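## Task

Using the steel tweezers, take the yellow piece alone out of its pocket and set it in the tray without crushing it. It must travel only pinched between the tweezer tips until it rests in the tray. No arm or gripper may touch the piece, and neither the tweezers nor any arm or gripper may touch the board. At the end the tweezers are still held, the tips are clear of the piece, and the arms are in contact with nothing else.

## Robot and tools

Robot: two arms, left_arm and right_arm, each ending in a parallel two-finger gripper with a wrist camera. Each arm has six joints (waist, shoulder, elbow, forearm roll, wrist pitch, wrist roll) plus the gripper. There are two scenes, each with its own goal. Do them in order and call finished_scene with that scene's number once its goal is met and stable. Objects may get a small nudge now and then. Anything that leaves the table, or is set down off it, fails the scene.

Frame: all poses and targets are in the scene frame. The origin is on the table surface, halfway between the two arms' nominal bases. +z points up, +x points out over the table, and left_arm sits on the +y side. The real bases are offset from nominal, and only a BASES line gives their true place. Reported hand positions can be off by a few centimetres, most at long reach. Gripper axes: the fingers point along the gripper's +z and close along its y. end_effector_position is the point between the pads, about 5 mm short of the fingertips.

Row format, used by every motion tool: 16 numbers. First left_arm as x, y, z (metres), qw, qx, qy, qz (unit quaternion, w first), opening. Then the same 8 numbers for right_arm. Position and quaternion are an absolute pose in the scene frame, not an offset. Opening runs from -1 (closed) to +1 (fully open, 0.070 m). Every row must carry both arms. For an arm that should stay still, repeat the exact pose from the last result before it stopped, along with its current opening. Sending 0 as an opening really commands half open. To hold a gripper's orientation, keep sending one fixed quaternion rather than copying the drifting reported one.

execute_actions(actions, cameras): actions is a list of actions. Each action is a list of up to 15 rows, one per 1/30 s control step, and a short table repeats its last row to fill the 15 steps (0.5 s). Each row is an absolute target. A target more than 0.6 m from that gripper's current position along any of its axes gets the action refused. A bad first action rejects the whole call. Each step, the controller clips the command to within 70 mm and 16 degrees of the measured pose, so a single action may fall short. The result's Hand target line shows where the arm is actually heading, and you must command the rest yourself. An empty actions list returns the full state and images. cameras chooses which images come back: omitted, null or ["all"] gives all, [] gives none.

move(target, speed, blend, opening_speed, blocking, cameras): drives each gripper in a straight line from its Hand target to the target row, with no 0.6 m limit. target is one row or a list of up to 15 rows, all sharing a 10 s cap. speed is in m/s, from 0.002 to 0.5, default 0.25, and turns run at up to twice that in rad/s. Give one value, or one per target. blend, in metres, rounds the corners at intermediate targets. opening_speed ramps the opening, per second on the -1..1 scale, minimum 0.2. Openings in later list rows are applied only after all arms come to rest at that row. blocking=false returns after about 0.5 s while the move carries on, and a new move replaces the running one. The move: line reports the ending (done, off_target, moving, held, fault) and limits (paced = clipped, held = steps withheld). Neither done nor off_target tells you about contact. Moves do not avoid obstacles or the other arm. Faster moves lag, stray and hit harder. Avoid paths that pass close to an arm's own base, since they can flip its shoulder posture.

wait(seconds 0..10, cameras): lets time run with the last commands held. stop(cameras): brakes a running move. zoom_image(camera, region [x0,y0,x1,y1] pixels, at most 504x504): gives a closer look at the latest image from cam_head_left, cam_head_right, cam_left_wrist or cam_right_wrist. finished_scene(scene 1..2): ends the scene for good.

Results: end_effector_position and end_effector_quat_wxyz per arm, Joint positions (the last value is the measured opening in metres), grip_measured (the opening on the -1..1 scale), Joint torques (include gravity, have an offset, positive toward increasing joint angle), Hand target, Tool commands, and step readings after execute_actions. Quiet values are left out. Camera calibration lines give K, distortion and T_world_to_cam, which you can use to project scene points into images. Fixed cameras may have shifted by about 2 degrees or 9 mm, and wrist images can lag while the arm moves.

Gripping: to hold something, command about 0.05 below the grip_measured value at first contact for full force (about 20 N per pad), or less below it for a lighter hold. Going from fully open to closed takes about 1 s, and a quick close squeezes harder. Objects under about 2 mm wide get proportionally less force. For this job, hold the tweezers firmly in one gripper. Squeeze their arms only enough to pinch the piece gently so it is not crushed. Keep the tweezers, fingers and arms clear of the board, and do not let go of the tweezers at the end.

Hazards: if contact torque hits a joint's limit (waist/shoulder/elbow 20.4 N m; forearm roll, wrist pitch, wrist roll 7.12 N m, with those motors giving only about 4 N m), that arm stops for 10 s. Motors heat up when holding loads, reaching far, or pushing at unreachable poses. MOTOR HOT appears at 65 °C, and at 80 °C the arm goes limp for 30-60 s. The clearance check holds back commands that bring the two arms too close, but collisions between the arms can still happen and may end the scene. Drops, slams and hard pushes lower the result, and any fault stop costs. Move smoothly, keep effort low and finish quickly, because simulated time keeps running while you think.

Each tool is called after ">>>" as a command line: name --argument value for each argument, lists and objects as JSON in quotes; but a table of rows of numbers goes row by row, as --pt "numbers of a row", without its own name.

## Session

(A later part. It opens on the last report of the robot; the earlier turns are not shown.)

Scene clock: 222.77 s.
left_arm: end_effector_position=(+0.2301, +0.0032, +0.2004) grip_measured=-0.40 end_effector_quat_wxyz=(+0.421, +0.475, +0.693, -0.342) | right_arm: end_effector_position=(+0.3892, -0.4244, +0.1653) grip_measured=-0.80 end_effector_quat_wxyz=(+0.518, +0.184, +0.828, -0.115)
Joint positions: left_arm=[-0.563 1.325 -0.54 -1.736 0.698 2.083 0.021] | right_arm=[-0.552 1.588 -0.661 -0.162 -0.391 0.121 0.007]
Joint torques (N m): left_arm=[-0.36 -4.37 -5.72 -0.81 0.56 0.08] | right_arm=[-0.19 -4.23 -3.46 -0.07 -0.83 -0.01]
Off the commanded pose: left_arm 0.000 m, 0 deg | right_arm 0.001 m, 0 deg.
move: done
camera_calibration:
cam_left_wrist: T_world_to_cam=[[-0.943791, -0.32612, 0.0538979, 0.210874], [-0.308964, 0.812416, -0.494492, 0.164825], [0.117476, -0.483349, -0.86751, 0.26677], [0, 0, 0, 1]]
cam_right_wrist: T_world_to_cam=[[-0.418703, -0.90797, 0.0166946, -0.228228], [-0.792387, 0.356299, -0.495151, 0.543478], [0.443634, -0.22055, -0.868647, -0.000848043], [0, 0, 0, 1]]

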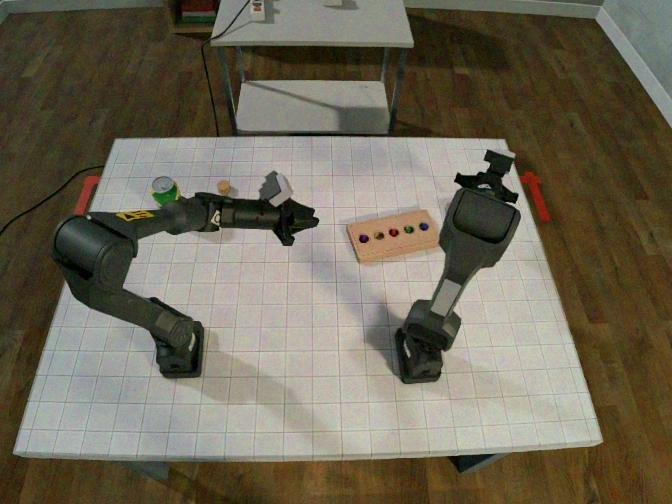

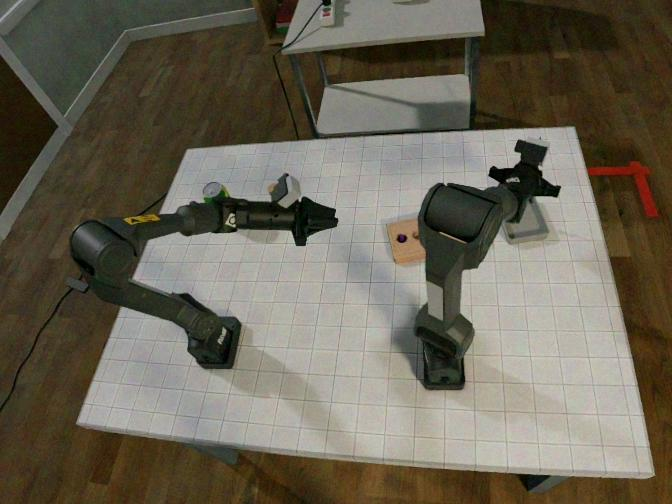

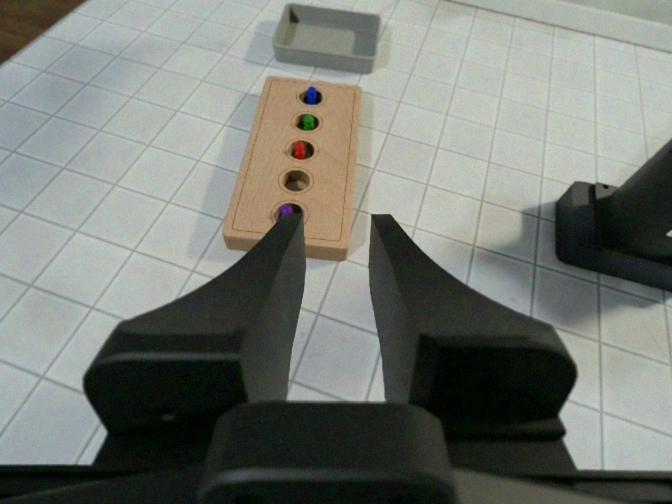

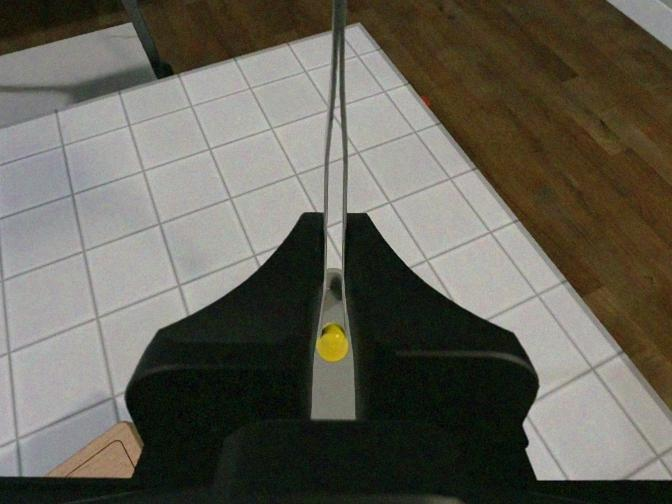

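>>> move --pt "0.2301 0.0032 0.2004 0.421 0.475 0.693 -0.342 -0.4 0.400 -0.427 0.155 0.5174 0.1835 0.8280 -0.1147 -0.81" --pt "0.2301 0.0032 0.2004 0.421 0.475 0.693 -0.342 -0.4 0.400 -0.427 0.105 0.5174 0.1835 0.8280 -0.1147 -0.81" --speed 0.05 --cameras '["cam_right_wrist","cam_head_right","cam_head_left"]'

>>> zoom_image --camera "cam_right_wrist" --region '[250, 220, 430, 400]'

>>> zoom_image --camera "cam_head_right" --region '[460, 140, 580, 260]'

Scene clock: 227.70 s.
left_arm: end_effector_position=(+0.2301, +0.0032, +0.2004) grip_measured=-0.40 end_effector_quat_wxyz=(+0.421, +0.475, +0.693, -0.342) | right_arm: end_effector_position=(+0.4001, -0.4271, +0.1047) grip_measured=-0.80 end_effector_quat_wxyz=(+0.517, +0.183, +0.828, -0.115)
Joint positions: left_arm=[-0.563 1.325 -0.54 -1.736 0.698 2.083 0.021] | right_arm=[-0.541 1.819 -0.622 -0.085 -0.657 0.042 0.007]
Joint torques (N m): left_arm=[-0.18 -4.48 -5.85 -0.79 0.65 0.08] | right_arm=[-0.66 -5.59 -2.99 0.08 -0.85 -0.05]
Off the commanded pose: left_arm 0.000 m, 0 deg | right_arm 0.000 m, 0 deg.
move: done
camera_calibration:
cam_right_wrist: T_world_to_cam=[[-0.417798, -0.908378, 0.0171336, -0.225667], [-0.79343, 0.355611, -0.493973, 0.523019], [0.442622, -0.219975, -0.869308, -0.0581419], [0, 0, 0, 1]]
Images, in order: cam_head_left, cam_head_right, cam_right_wrist.

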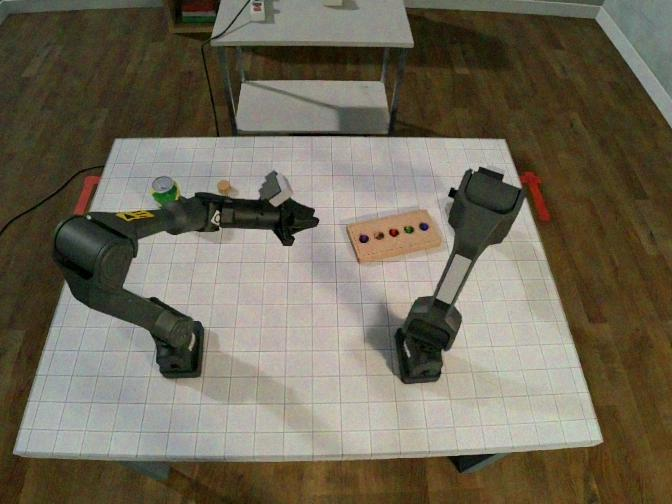

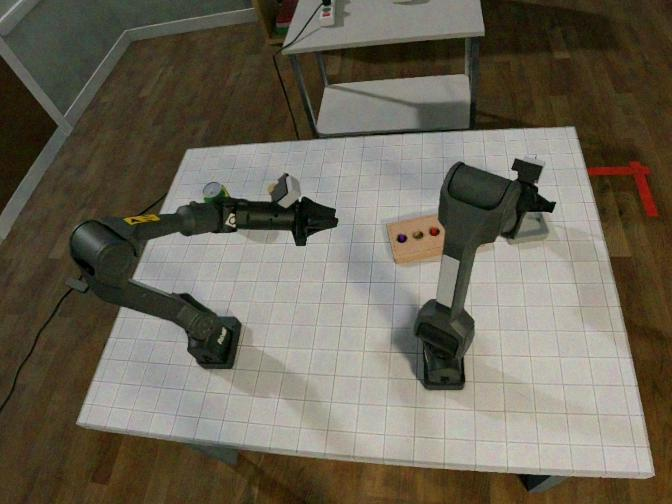

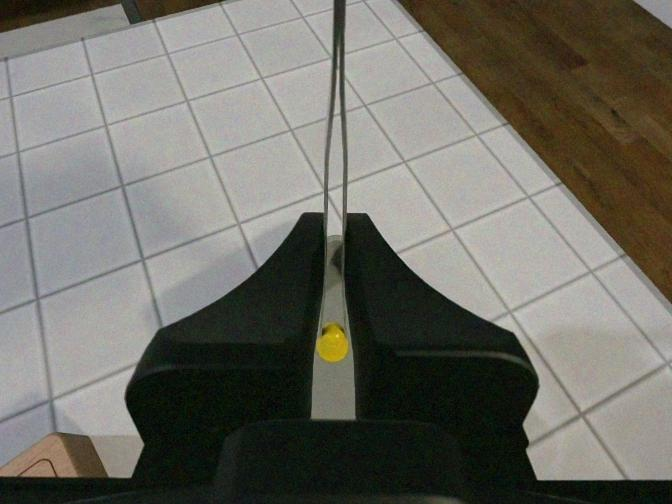

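Scaled by 2.800 from the camera's 672x504 image, which has a finer 960x720 frame.

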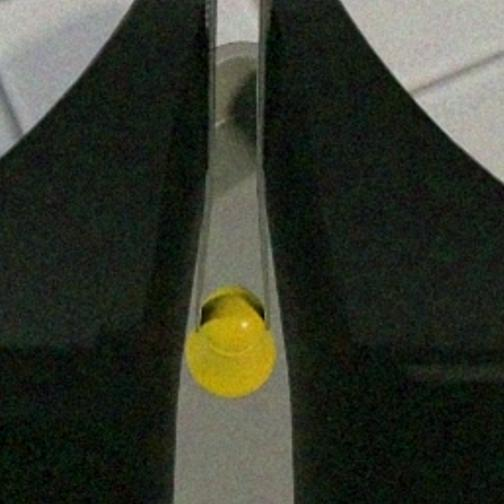

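Scaled by 4.200 from the camera's 672x504 image, which has a finer 960x720 frame.

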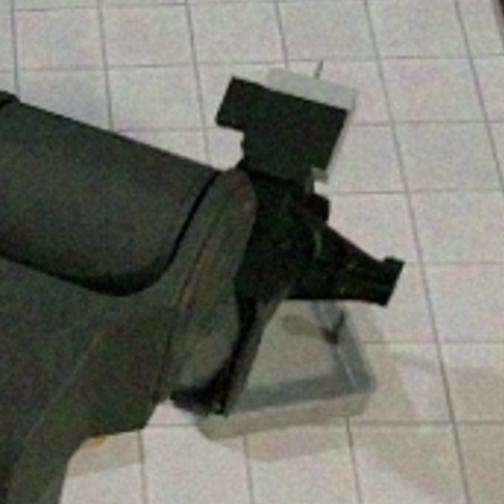

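>>> move --target '[0.2301,0.0032,0.2004,0.421,0.475,0.693,-0.342,-0.4,0.400,-0.427,0.0965,0.5174,0.1835,0.8280,-0.1147,-0.81]' --speed 0.02 --cameras '["cam_right_wrist"]'

>>> zoom_image --camera "cam_right_wrist" --region '[290, 300, 370, 380]'

>>> move --target '[0.2301,0.0032,0.2004,0.421,0.475,0.693,-0.342,-0.4,0.400,-0.427,0.094,0.5174,0.1835,0.8280,-0.1147,-0.81]' --speed 0.01 --cameras '["cam_right_wrist"]'

>>> zoom_image --camera "cam_right_wrist" --region '[290, 300, 370, 380]'

Scene clock: 229.67 s.
left_arm: end_effector_position=(+0.2301, +0.0032, +0.2004) grip_measured=-0.40 end_effector_quat_wxyz=(+0.421, +0.475, +0.693, -0.342) | right_arm: end_effector_position=(+0.4002, -0.4272, +0.0968) grip_measured=-0.80 end_effector_quat_wxyz=(+0.518, +0.183, +0.828, -0.115)
Joint positions: left_arm=[-0.563 1.325 -0.54 -1.736 0.698 2.083 0.021] | right_arm=[-0.541 1.85 -0.616 -0.081 -0.695 0.037 0.007]
Joint torques (N m): left_arm=[-0.15 -4.39 -5.61 -0.77 0.66 0.12] | right_arm=[-1.64 -4.72 -2.48 0.13 -0.96 -0.11]
Off the commanded pose: left_arm 0.000 m, 0 deg | right_arm 0.000 m, 0 deg.
move: done
camera_calibration:
cam_right_wrist: T_world_to_cam=[[-0.417804, -0.908376, 0.0171078, -0.225522], [-0.792871, 0.355354, -0.495055, 0.51903], [0.443617, -0.2204, -0.868693, -0.0657041], [0, 0, 0, 1]]
Images, in order: cam_right_wrist.

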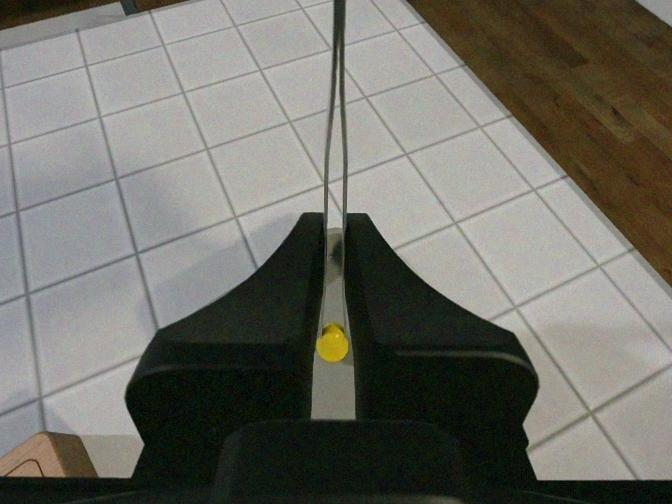

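Scaled by 6.300 from the camera's 672x504 image, which has a finer 960x720 frame.

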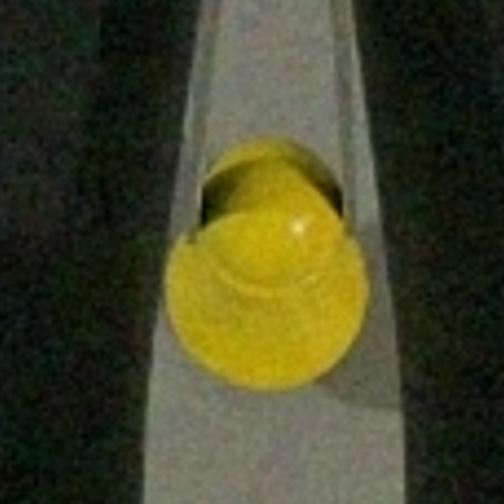

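Scene clock: 230.37 s.
left_arm: end_effector_position=(+0.2301, +0.0032, +0.2004) grip_measured=-0.40 end_effector_quat_wxyz=(+0.421, +0.475, +0.693, -0.342) | right_arm: end_effector_position=(+0.4001, -0.4271, +0.0941) grip_measured=-0.80 end_effector_quat_wxyz=(+0.517, +0.184, +0.828, -0.115)
Joint positions: left_arm=[-0.563 1.325 -0.54 -1.736 0.698 2.083 0.021] | right_arm=[-0.541 1.86 -0.614 -0.08 -0.706 0.036 0.007]
Joint torques (N m): left_arm=[-0.34 -4.38 -5.37 -0.79 0.63 0.12] | right_arm=[-1.68 -4.55 -2.29 0.14 -1.03 -0.12]
Off the commanded pose: left_arm 0.000 m, 0 deg | right_arm 0.000 m, 0 deg.
move: done
camera_calibration:
cam_right_wrist: T_world_to_cam=[[-0.417856, -0.90836, 0.0167216, -0.225386], [-0.79319, 0.355778, -0.494239, 0.517811], [0.442998, -0.219784, -0.869165, -0.0674641], [0, 0, 0, 1]]
Images, in order: cam_right_wrist.

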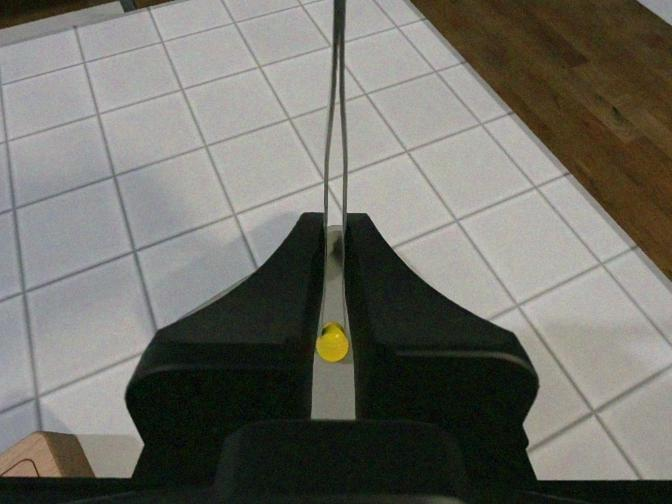

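Scaled by 6.300 from the camera's 672x504 image, which has a finer 960x720 frame.

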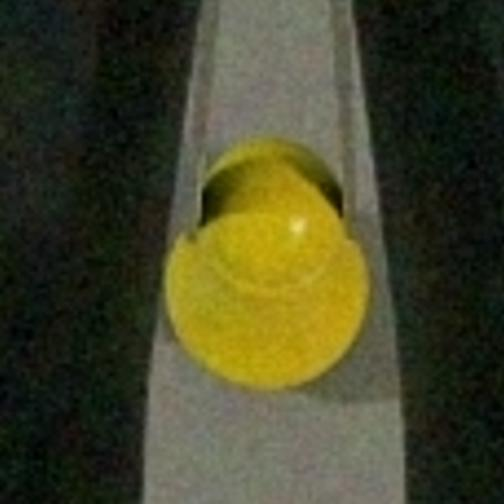

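>>> move --target '[0.2301,0.0032,0.2004,0.421,0.475,0.693,-0.342,-0.4,0.400,-0.427,0.092,0.5174,0.1835,0.8280,-0.1147,-0.81]' --speed 0.01 --cameras '["cam_right_wrist"]'

>>> zoom_image --camera "cam_right_wrist" --region '[290, 300, 370, 380]'

>>> move --target '[0.2301,0.0032,0.2004,0.421,0.475,0.693,-0.342,-0.4,0.400,-0.427,0.0905,0.5174,0.1835,0.8280,-0.1147,-0.81]' --speed 0.01 --cameras '["cam_right_wrist"]'

>>> zoom_image --camera "cam_right_wrist" --region '[290, 300, 370, 380]'

Scene clock: 232.07 s.
left_arm: end_effector_position=(+0.2301, +0.0032, +0.2004) grip_measured=-0.40 end_effector_quat_wxyz=(+0.421, +0.475, +0.693, -0.342) | right_arm: end_effector_position=(+0.4000, -0.4270, +0.0922) grip_measured=-0.80 end_effector_quat_wxyz=(+0.518, +0.184, +0.828, -0.115)
Joint positions: left_arm=[-0.563 1.325 -0.54 -1.736 0.698 2.083 0.021] | right_arm=[-0.541 1.867 -0.612 -0.079 -0.715 0.035 0.007]
Joint torques (N m): left_arm=[-0.52 -4.75 -5.66 -0.85 0.66 0.14] | right_arm=[-1.61 -4.53 -2.28 0.16 -1.04 -0.13]
Off the commanded pose: left_arm 0.000 m, 0 deg | right_arm 0.000 m, 0 deg.
move: done
camera_calibration:
cam_right_wrist: T_world_to_cam=[[-0.417978, -0.908307, 0.0164963, -0.225258], [-0.792912, 0.355894, -0.494602, 0.516778], [0.443379, -0.219813, -0.868963, -0.0692431], [0, 0, 0, 1]]
Images, in order: cam_right_wrist.

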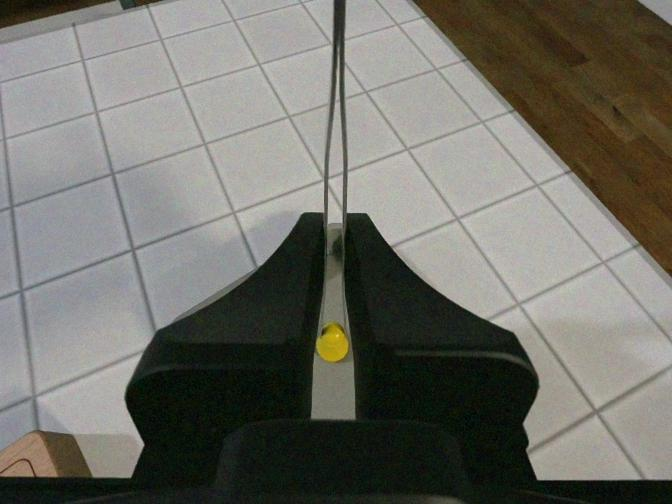

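Scaled by 6.300 from the camera's 672x504 image, which has a finer 960x720 frame.

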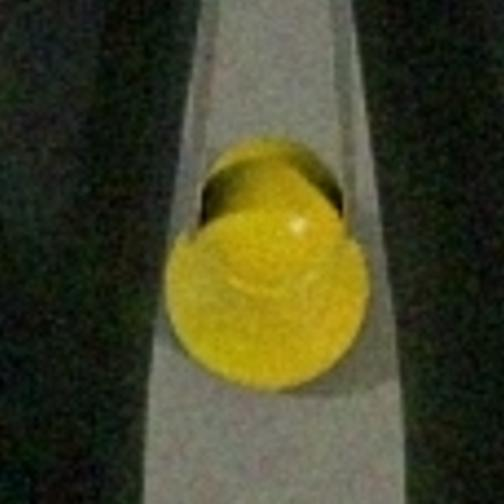

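Scene clock: 232.77 s.
left_arm: end_effector_position=(+0.2301, +0.0032, +0.2004) grip_measured=-0.40 end_effector_quat_wxyz=(+0.421, +0.475, +0.693, -0.342) | right_arm: end_effector_position=(+0.4000, -0.4271, +0.0905) grip_measured=-0.80 end_effector_quat_wxyz=(+0.517, +0.184, +0.828, -0.115)
Joint positions: left_arm=[-0.563 1.325 -0.54 -1.736 0.698 2.083 0.021] | right_arm=[-0.541 1.873 -0.611 -0.078 -0.721 0.034 0.007]
Joint torques (N m): left_arm=[-0.48 -4.66 -5.51 -0.77 0.64 0.13] | right_arm=[-1.57 -4.55 -2.33 0.09 -1.01 -0.1]
Off the commanded pose: left_arm 0.000 m, 0 deg | right_arm 0.000 m, 0 deg.
move: done
camera_calibration:
cam_right_wrist: T_world_to_cam=[[-0.418183, -0.908214, 0.0164568, -0.225149], [-0.793182, 0.356268, -0.493898, 0.516099], [0.442702, -0.219593, -0.869364, -0.0702658], [0, 0, 0, 1]]
Images, in order: cam_right_wrist.

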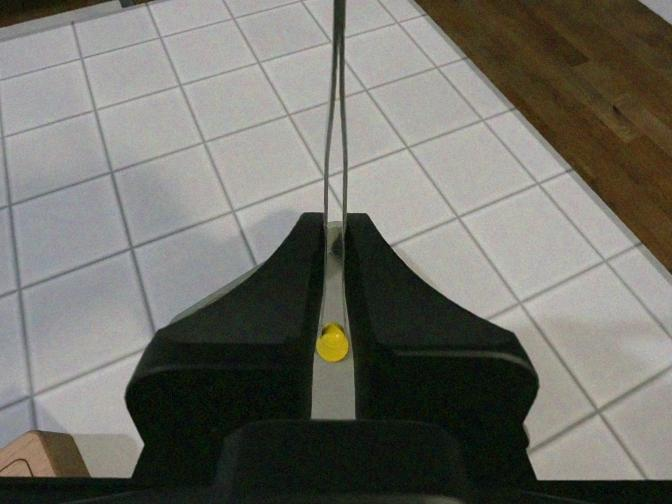

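Scaled by 6.300 from the camera's 672x504 image, which has a finer 960x720 frame.

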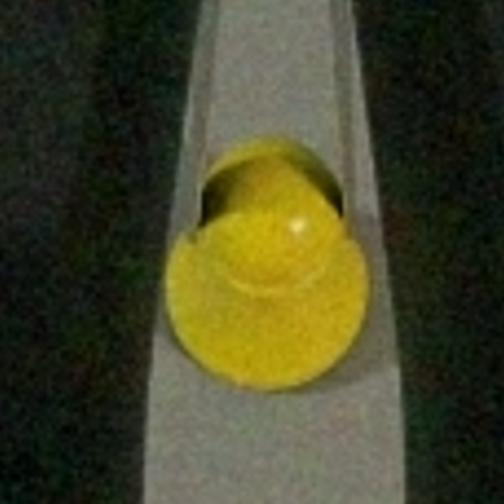

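>>> move --target '[0.2301,0.0032,0.2004,0.421,0.475,0.693,-0.342,-0.4,0.400,-0.427,0.0885,0.5174,0.1835,0.8280,-0.1147,-0.81]' --speed 0.01 --cameras '["cam_right_wrist"]'

>>> zoom_image --camera "cam_right_wrist" --region '[290, 300, 370, 380]'

>>> move --target '[0.2301,0.0032,0.2004,0.421,0.475,0.693,-0.342,-0.4,0.400,-0.427,0.087,0.5174,0.1835,0.8280,-0.1147,-0.81]' --speed 0.01 --cameras '["cam_right_wrist"]'

>>> zoom_image --camera "cam_right_wrist" --region '[290, 300, 370, 380]'

Scene clock: 234.50 s.
left_arm: end_effector_position=(+0.2301, +0.0032, +0.2004) grip_measured=-0.40 end_effector_quat_wxyz=(+0.421, +0.475, +0.693, -0.342) | right_arm: end_effector_position=(+0.4002, -0.4272, +0.0892) grip_measured=-0.80 end_effector_quat_wxyz=(+0.518, +0.184, +0.827, -0.115)
Joint positions: left_arm=[-0.563 1.325 -0.54 -1.736 0.698 2.083 0.021] | right_arm=[-0.541 1.88 -0.61 -0.077 -0.732 0.033 0.007]
Joint torques (N m): left_arm=[-0.46 -4.54 -5.59 -0.78 0.64 0.13] | right_arm=[-1.65 -3.9 -1.8 0.13 -0.71 -0.12]
Off the commanded pose: left_arm 0.000 m, 0 deg | right_arm 0.001 m, 0 deg.
move: done
camera_calibration:
cam_right_wrist: T_world_to_cam=[[-0.418315, -0.908155, 0.0163474, -0.225053], [-0.792105, 0.355934, -0.495863, 0.515274], [0.444502, -0.220376, -0.868247, -0.0727117], [0, 0, 0, 1]]
Images, in order: cam_right_wrist.

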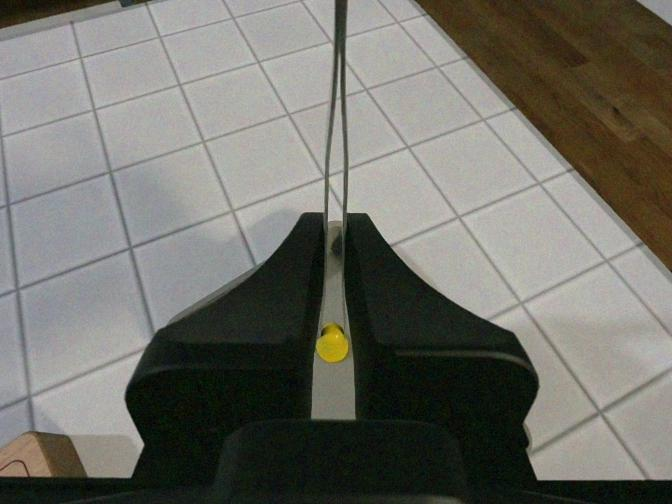

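Scaled by 6.300 from the camera's 672x504 image, which has a finer 960x720 frame.

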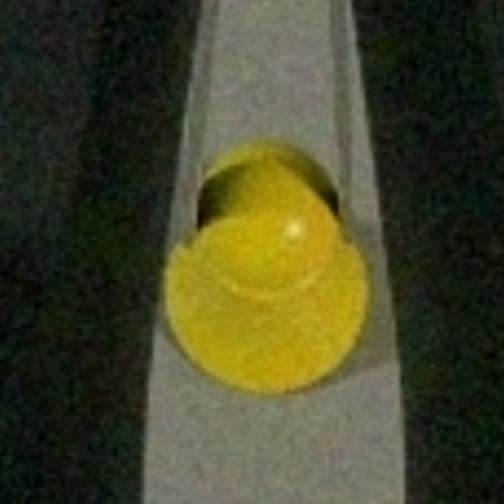

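Scene clock: 235.20 s.
left_arm: end_effector_position=(+0.2301, +0.0032, +0.2004) grip_measured=-0.40 end_effector_quat_wxyz=(+0.421, +0.475, +0.693, -0.342) | right_arm: end_effector_position=(+0.4001, -0.4270, +0.0870) grip_measured=-0.80 end_effector_quat_wxyz=(+0.517, +0.184, +0.828, -0.114)
Joint positions: left_arm=[-0.563 1.325 -0.54 -1.736 0.698 2.083 0.021] | right_arm=[-0.541 1.887 -0.609 -0.077 -0.737 0.032 0.007]
Joint torques (N m): left_arm=[-0.37 -4.71 -5.65 -0.82 0.68 0.11] | right_arm=[-1.5 -3.93 -1.7 0.13 -0.7 -0.12]
Off the commanded pose: left_arm 0.000 m, 0 deg | right_arm 0.000 m, 0 deg.
move: done
camera_calibration:
cam_right_wrist: T_world_to_cam=[[-0.417778, -0.908397, 0.0166089, -0.225275], [-0.793302, 0.355812, -0.494034, 0.514316], [0.442869, -0.219573, -0.869284, -0.0734124], [0, 0, 0, 1]]
Images, in order: cam_right_wrist.

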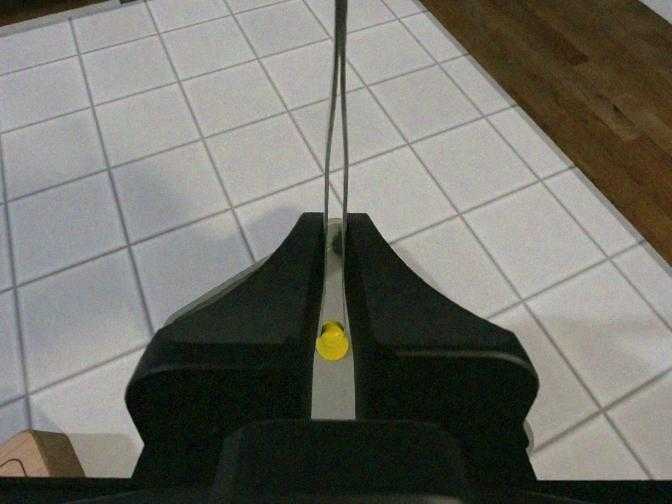

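Scaled by 6.300 from the camera's 672x504 image, which has a finer 960x720 frame.

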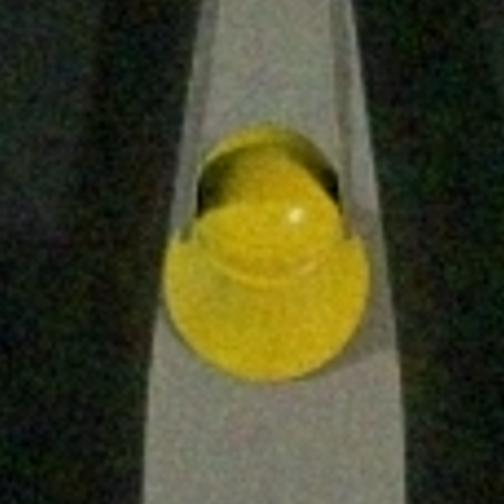

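>>> move --target '[0.2301,0.0032,0.2004,0.421,0.475,0.693,-0.342,-0.4,0.400,-0.427,0.087,0.5174,0.1835,0.8280,-0.1147,-0.68]' --speed 0.01 --opening_speed 0.2 --cameras '["cam_right_wrist"]'

>>> zoom_image --camera "cam_right_wrist" --region '[290, 300, 370, 380]'

Scene clock: 236.90 s.
left_arm: end_effector_position=(+0.2301, +0.0032, +0.2004) grip_measured=-0.40 end_effector_quat_wxyz=(+0.421, +0.475, +0.693, -0.342) | right_arm: end_effector_position=(+0.3998, -0.4269, +0.0864) grip_measured=-0.68 end_effector_quat_wxyz=(+0.517, +0.184, +0.828, -0.114)
Joint positions: left_arm=[-0.563 1.325 -0.54 -1.736 0.698 2.083 0.021] | right_arm=[-0.541 1.888 -0.609 -0.077 -0.737 0.032 0.011]
Joint torques (N m): left_arm=[-0.24 -4.84 -5.44 -0.76 0.69 0.13] | right_arm=[-1.67 -5.34 -3.17 0.09 -1 -0.1]
Off the commanded pose: left_arm 0.000 m, 0 deg | right_arm 0.001 m, 0 deg.
move: done
camera_calibration:
cam_right_wrist: T_world_to_cam=[[-0.417753, -0.908411, 0.0164982, -0.225249], [-0.794068, 0.356225, -0.492505, 0.514041], [0.441519, -0.218846, -0.870153, -0.0728903], [0, 0, 0, 1]]
Images, in order: cam_right_wrist.

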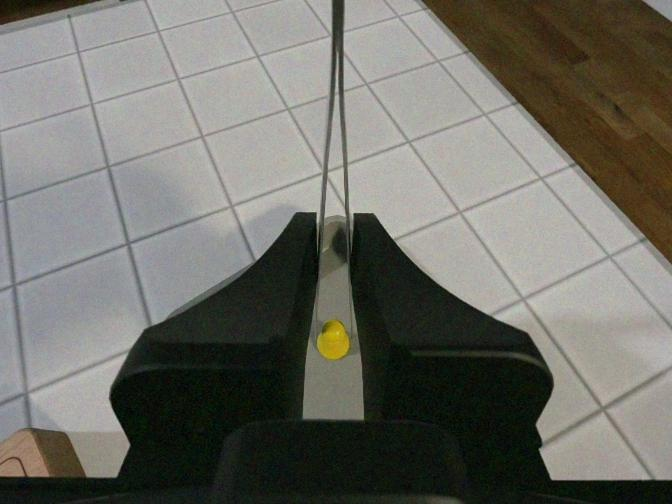

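Scaled by 6.300 from the camera's 672x504 image, which has a finer 960x720 frame.

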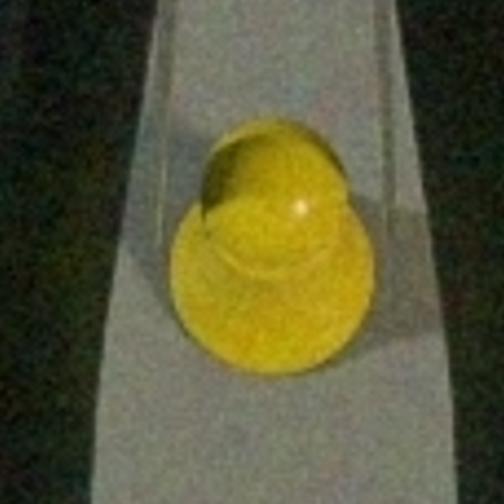

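>>> move --pt "0.2301 0.0032 0.2004 0.421 0.475 0.693 -0.342 -0.4 0.400 -0.4265 0.12 0.5174 0.1835 0.8280 -0.1147 -0.68" --pt "0.2301 0.0032 0.2004 0.421 0.475 0.693 -0.342 -0.4 0.400 -0.4265 0.18 0.5174 0.1835 0.8280 -0.1147 -0.80" --speed '[0.03,0.08]' --opening_speed 0.3

>>> zoom_image --camera "cam_right_wrist" --region '[210, 220, 450, 460]'

>>> zoom_image --camera "cam_head_right" --region '[430, 140, 630, 290]'

>>> zoom_image --camera "cam_left_wrist" --region '[240, 0, 440, 150]'

Scene clock: 240.60 s.
left_arm: end_effector_position=(+0.2301, +0.0032, +0.2004) grip_measured=-0.40 end_effector_quat_wxyz=(+0.421, +0.475, +0.693, -0.342) | right_arm: end_effector_position=(+0.4001, -0.4263, +0.1803) grip_measured=-0.79 end_effector_quat_wxyz=(+0.517, +0.183, +0.828, -0.115)
Joint positions: left_arm=[-0.563 1.325 -0.54 -1.736 0.698 2.083 0.021] | right_arm=[-0.538 1.579 -0.73 -0.163 -0.311 0.131 0.007]
Joint torques (N m): left_arm=[-0.41 -4.68 -5.24 -0.76 0.66 0.13] | right_arm=[-1.73 -3.9 -3.58 0.15 -1.04 -0.12]
Off the commanded pose: left_arm 0.000 m, 0 deg | right_arm 0.000 m, 0 deg.
move: done
camera_calibration:
cam_left_wrist: T_world_to_cam=[[-0.943791, -0.32612, 0.0538979, 0.210874], [-0.308964, 0.812416, -0.494492, 0.164825], [0.117476, -0.483349, -0.86751, 0.26677], [0, 0, 0, 1]]
cam_right_wrist: T_world_to_cam=[[-0.417289, -0.908612, 0.0171332, -0.226496], [-0.793442, 0.355075, -0.49434, 0.559926], [0.44308, -0.219877, -0.8691, 0.00754662], [0, 0, 0, 1]]

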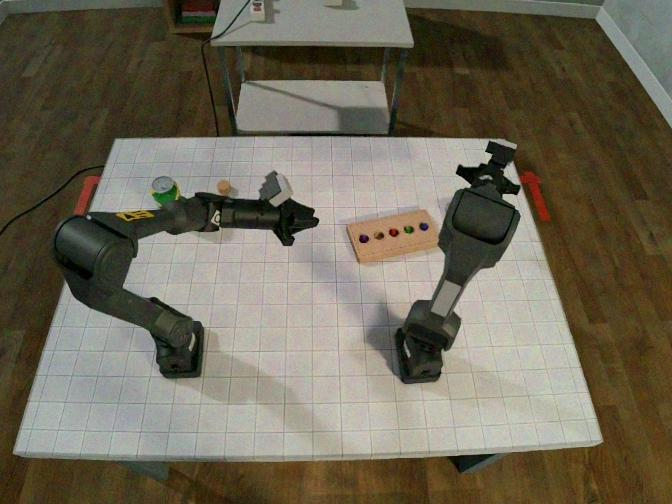

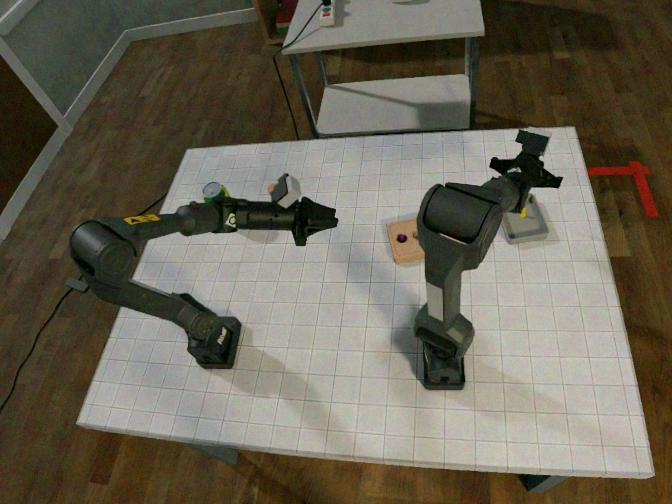

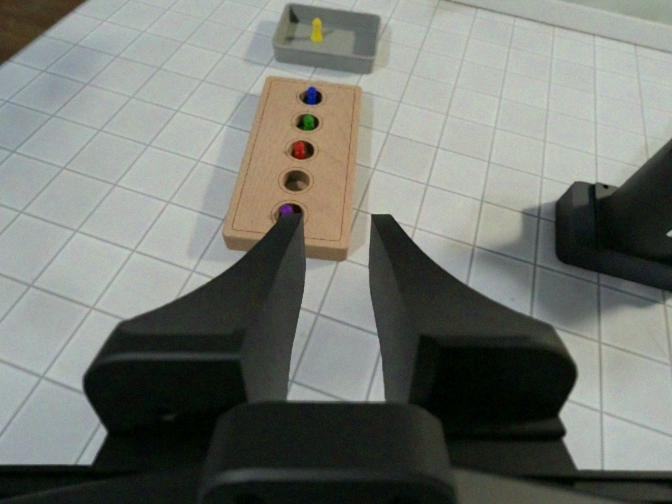

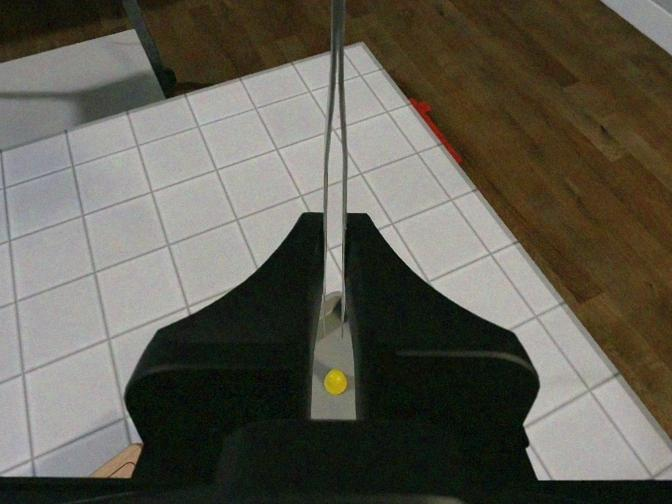

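Scaled by 2.100 from the camera's 672x504 image, which has a finer 960x720 frame.

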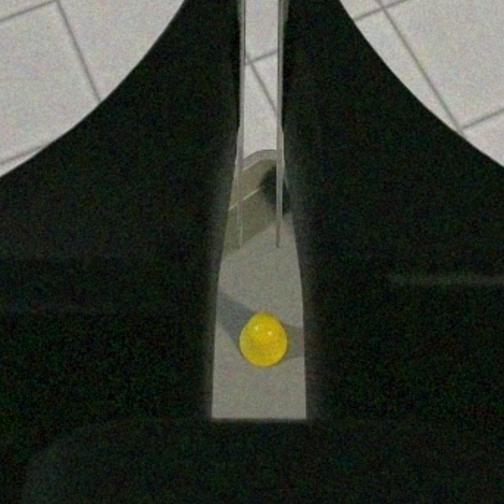

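Scaled by 2.520 from the camera's 672x504 image, which has a finer 960x720 frame.

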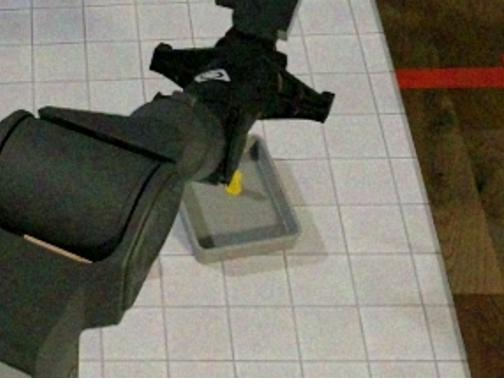

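Scaled by 2.520 from the camera's 672x504 image, which has a finer 960x720 frame.

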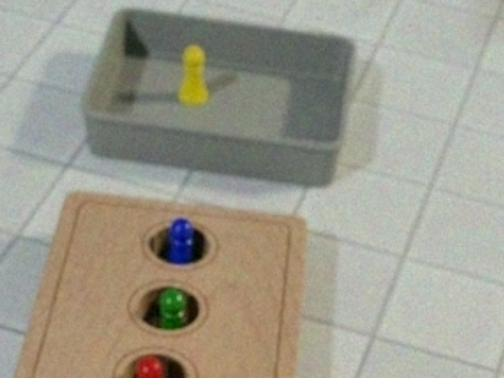

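Yellow stands in the tray, tweezers are held and off the piece.

>>> finished_scene --scene 1

The scene is finished: the task was done.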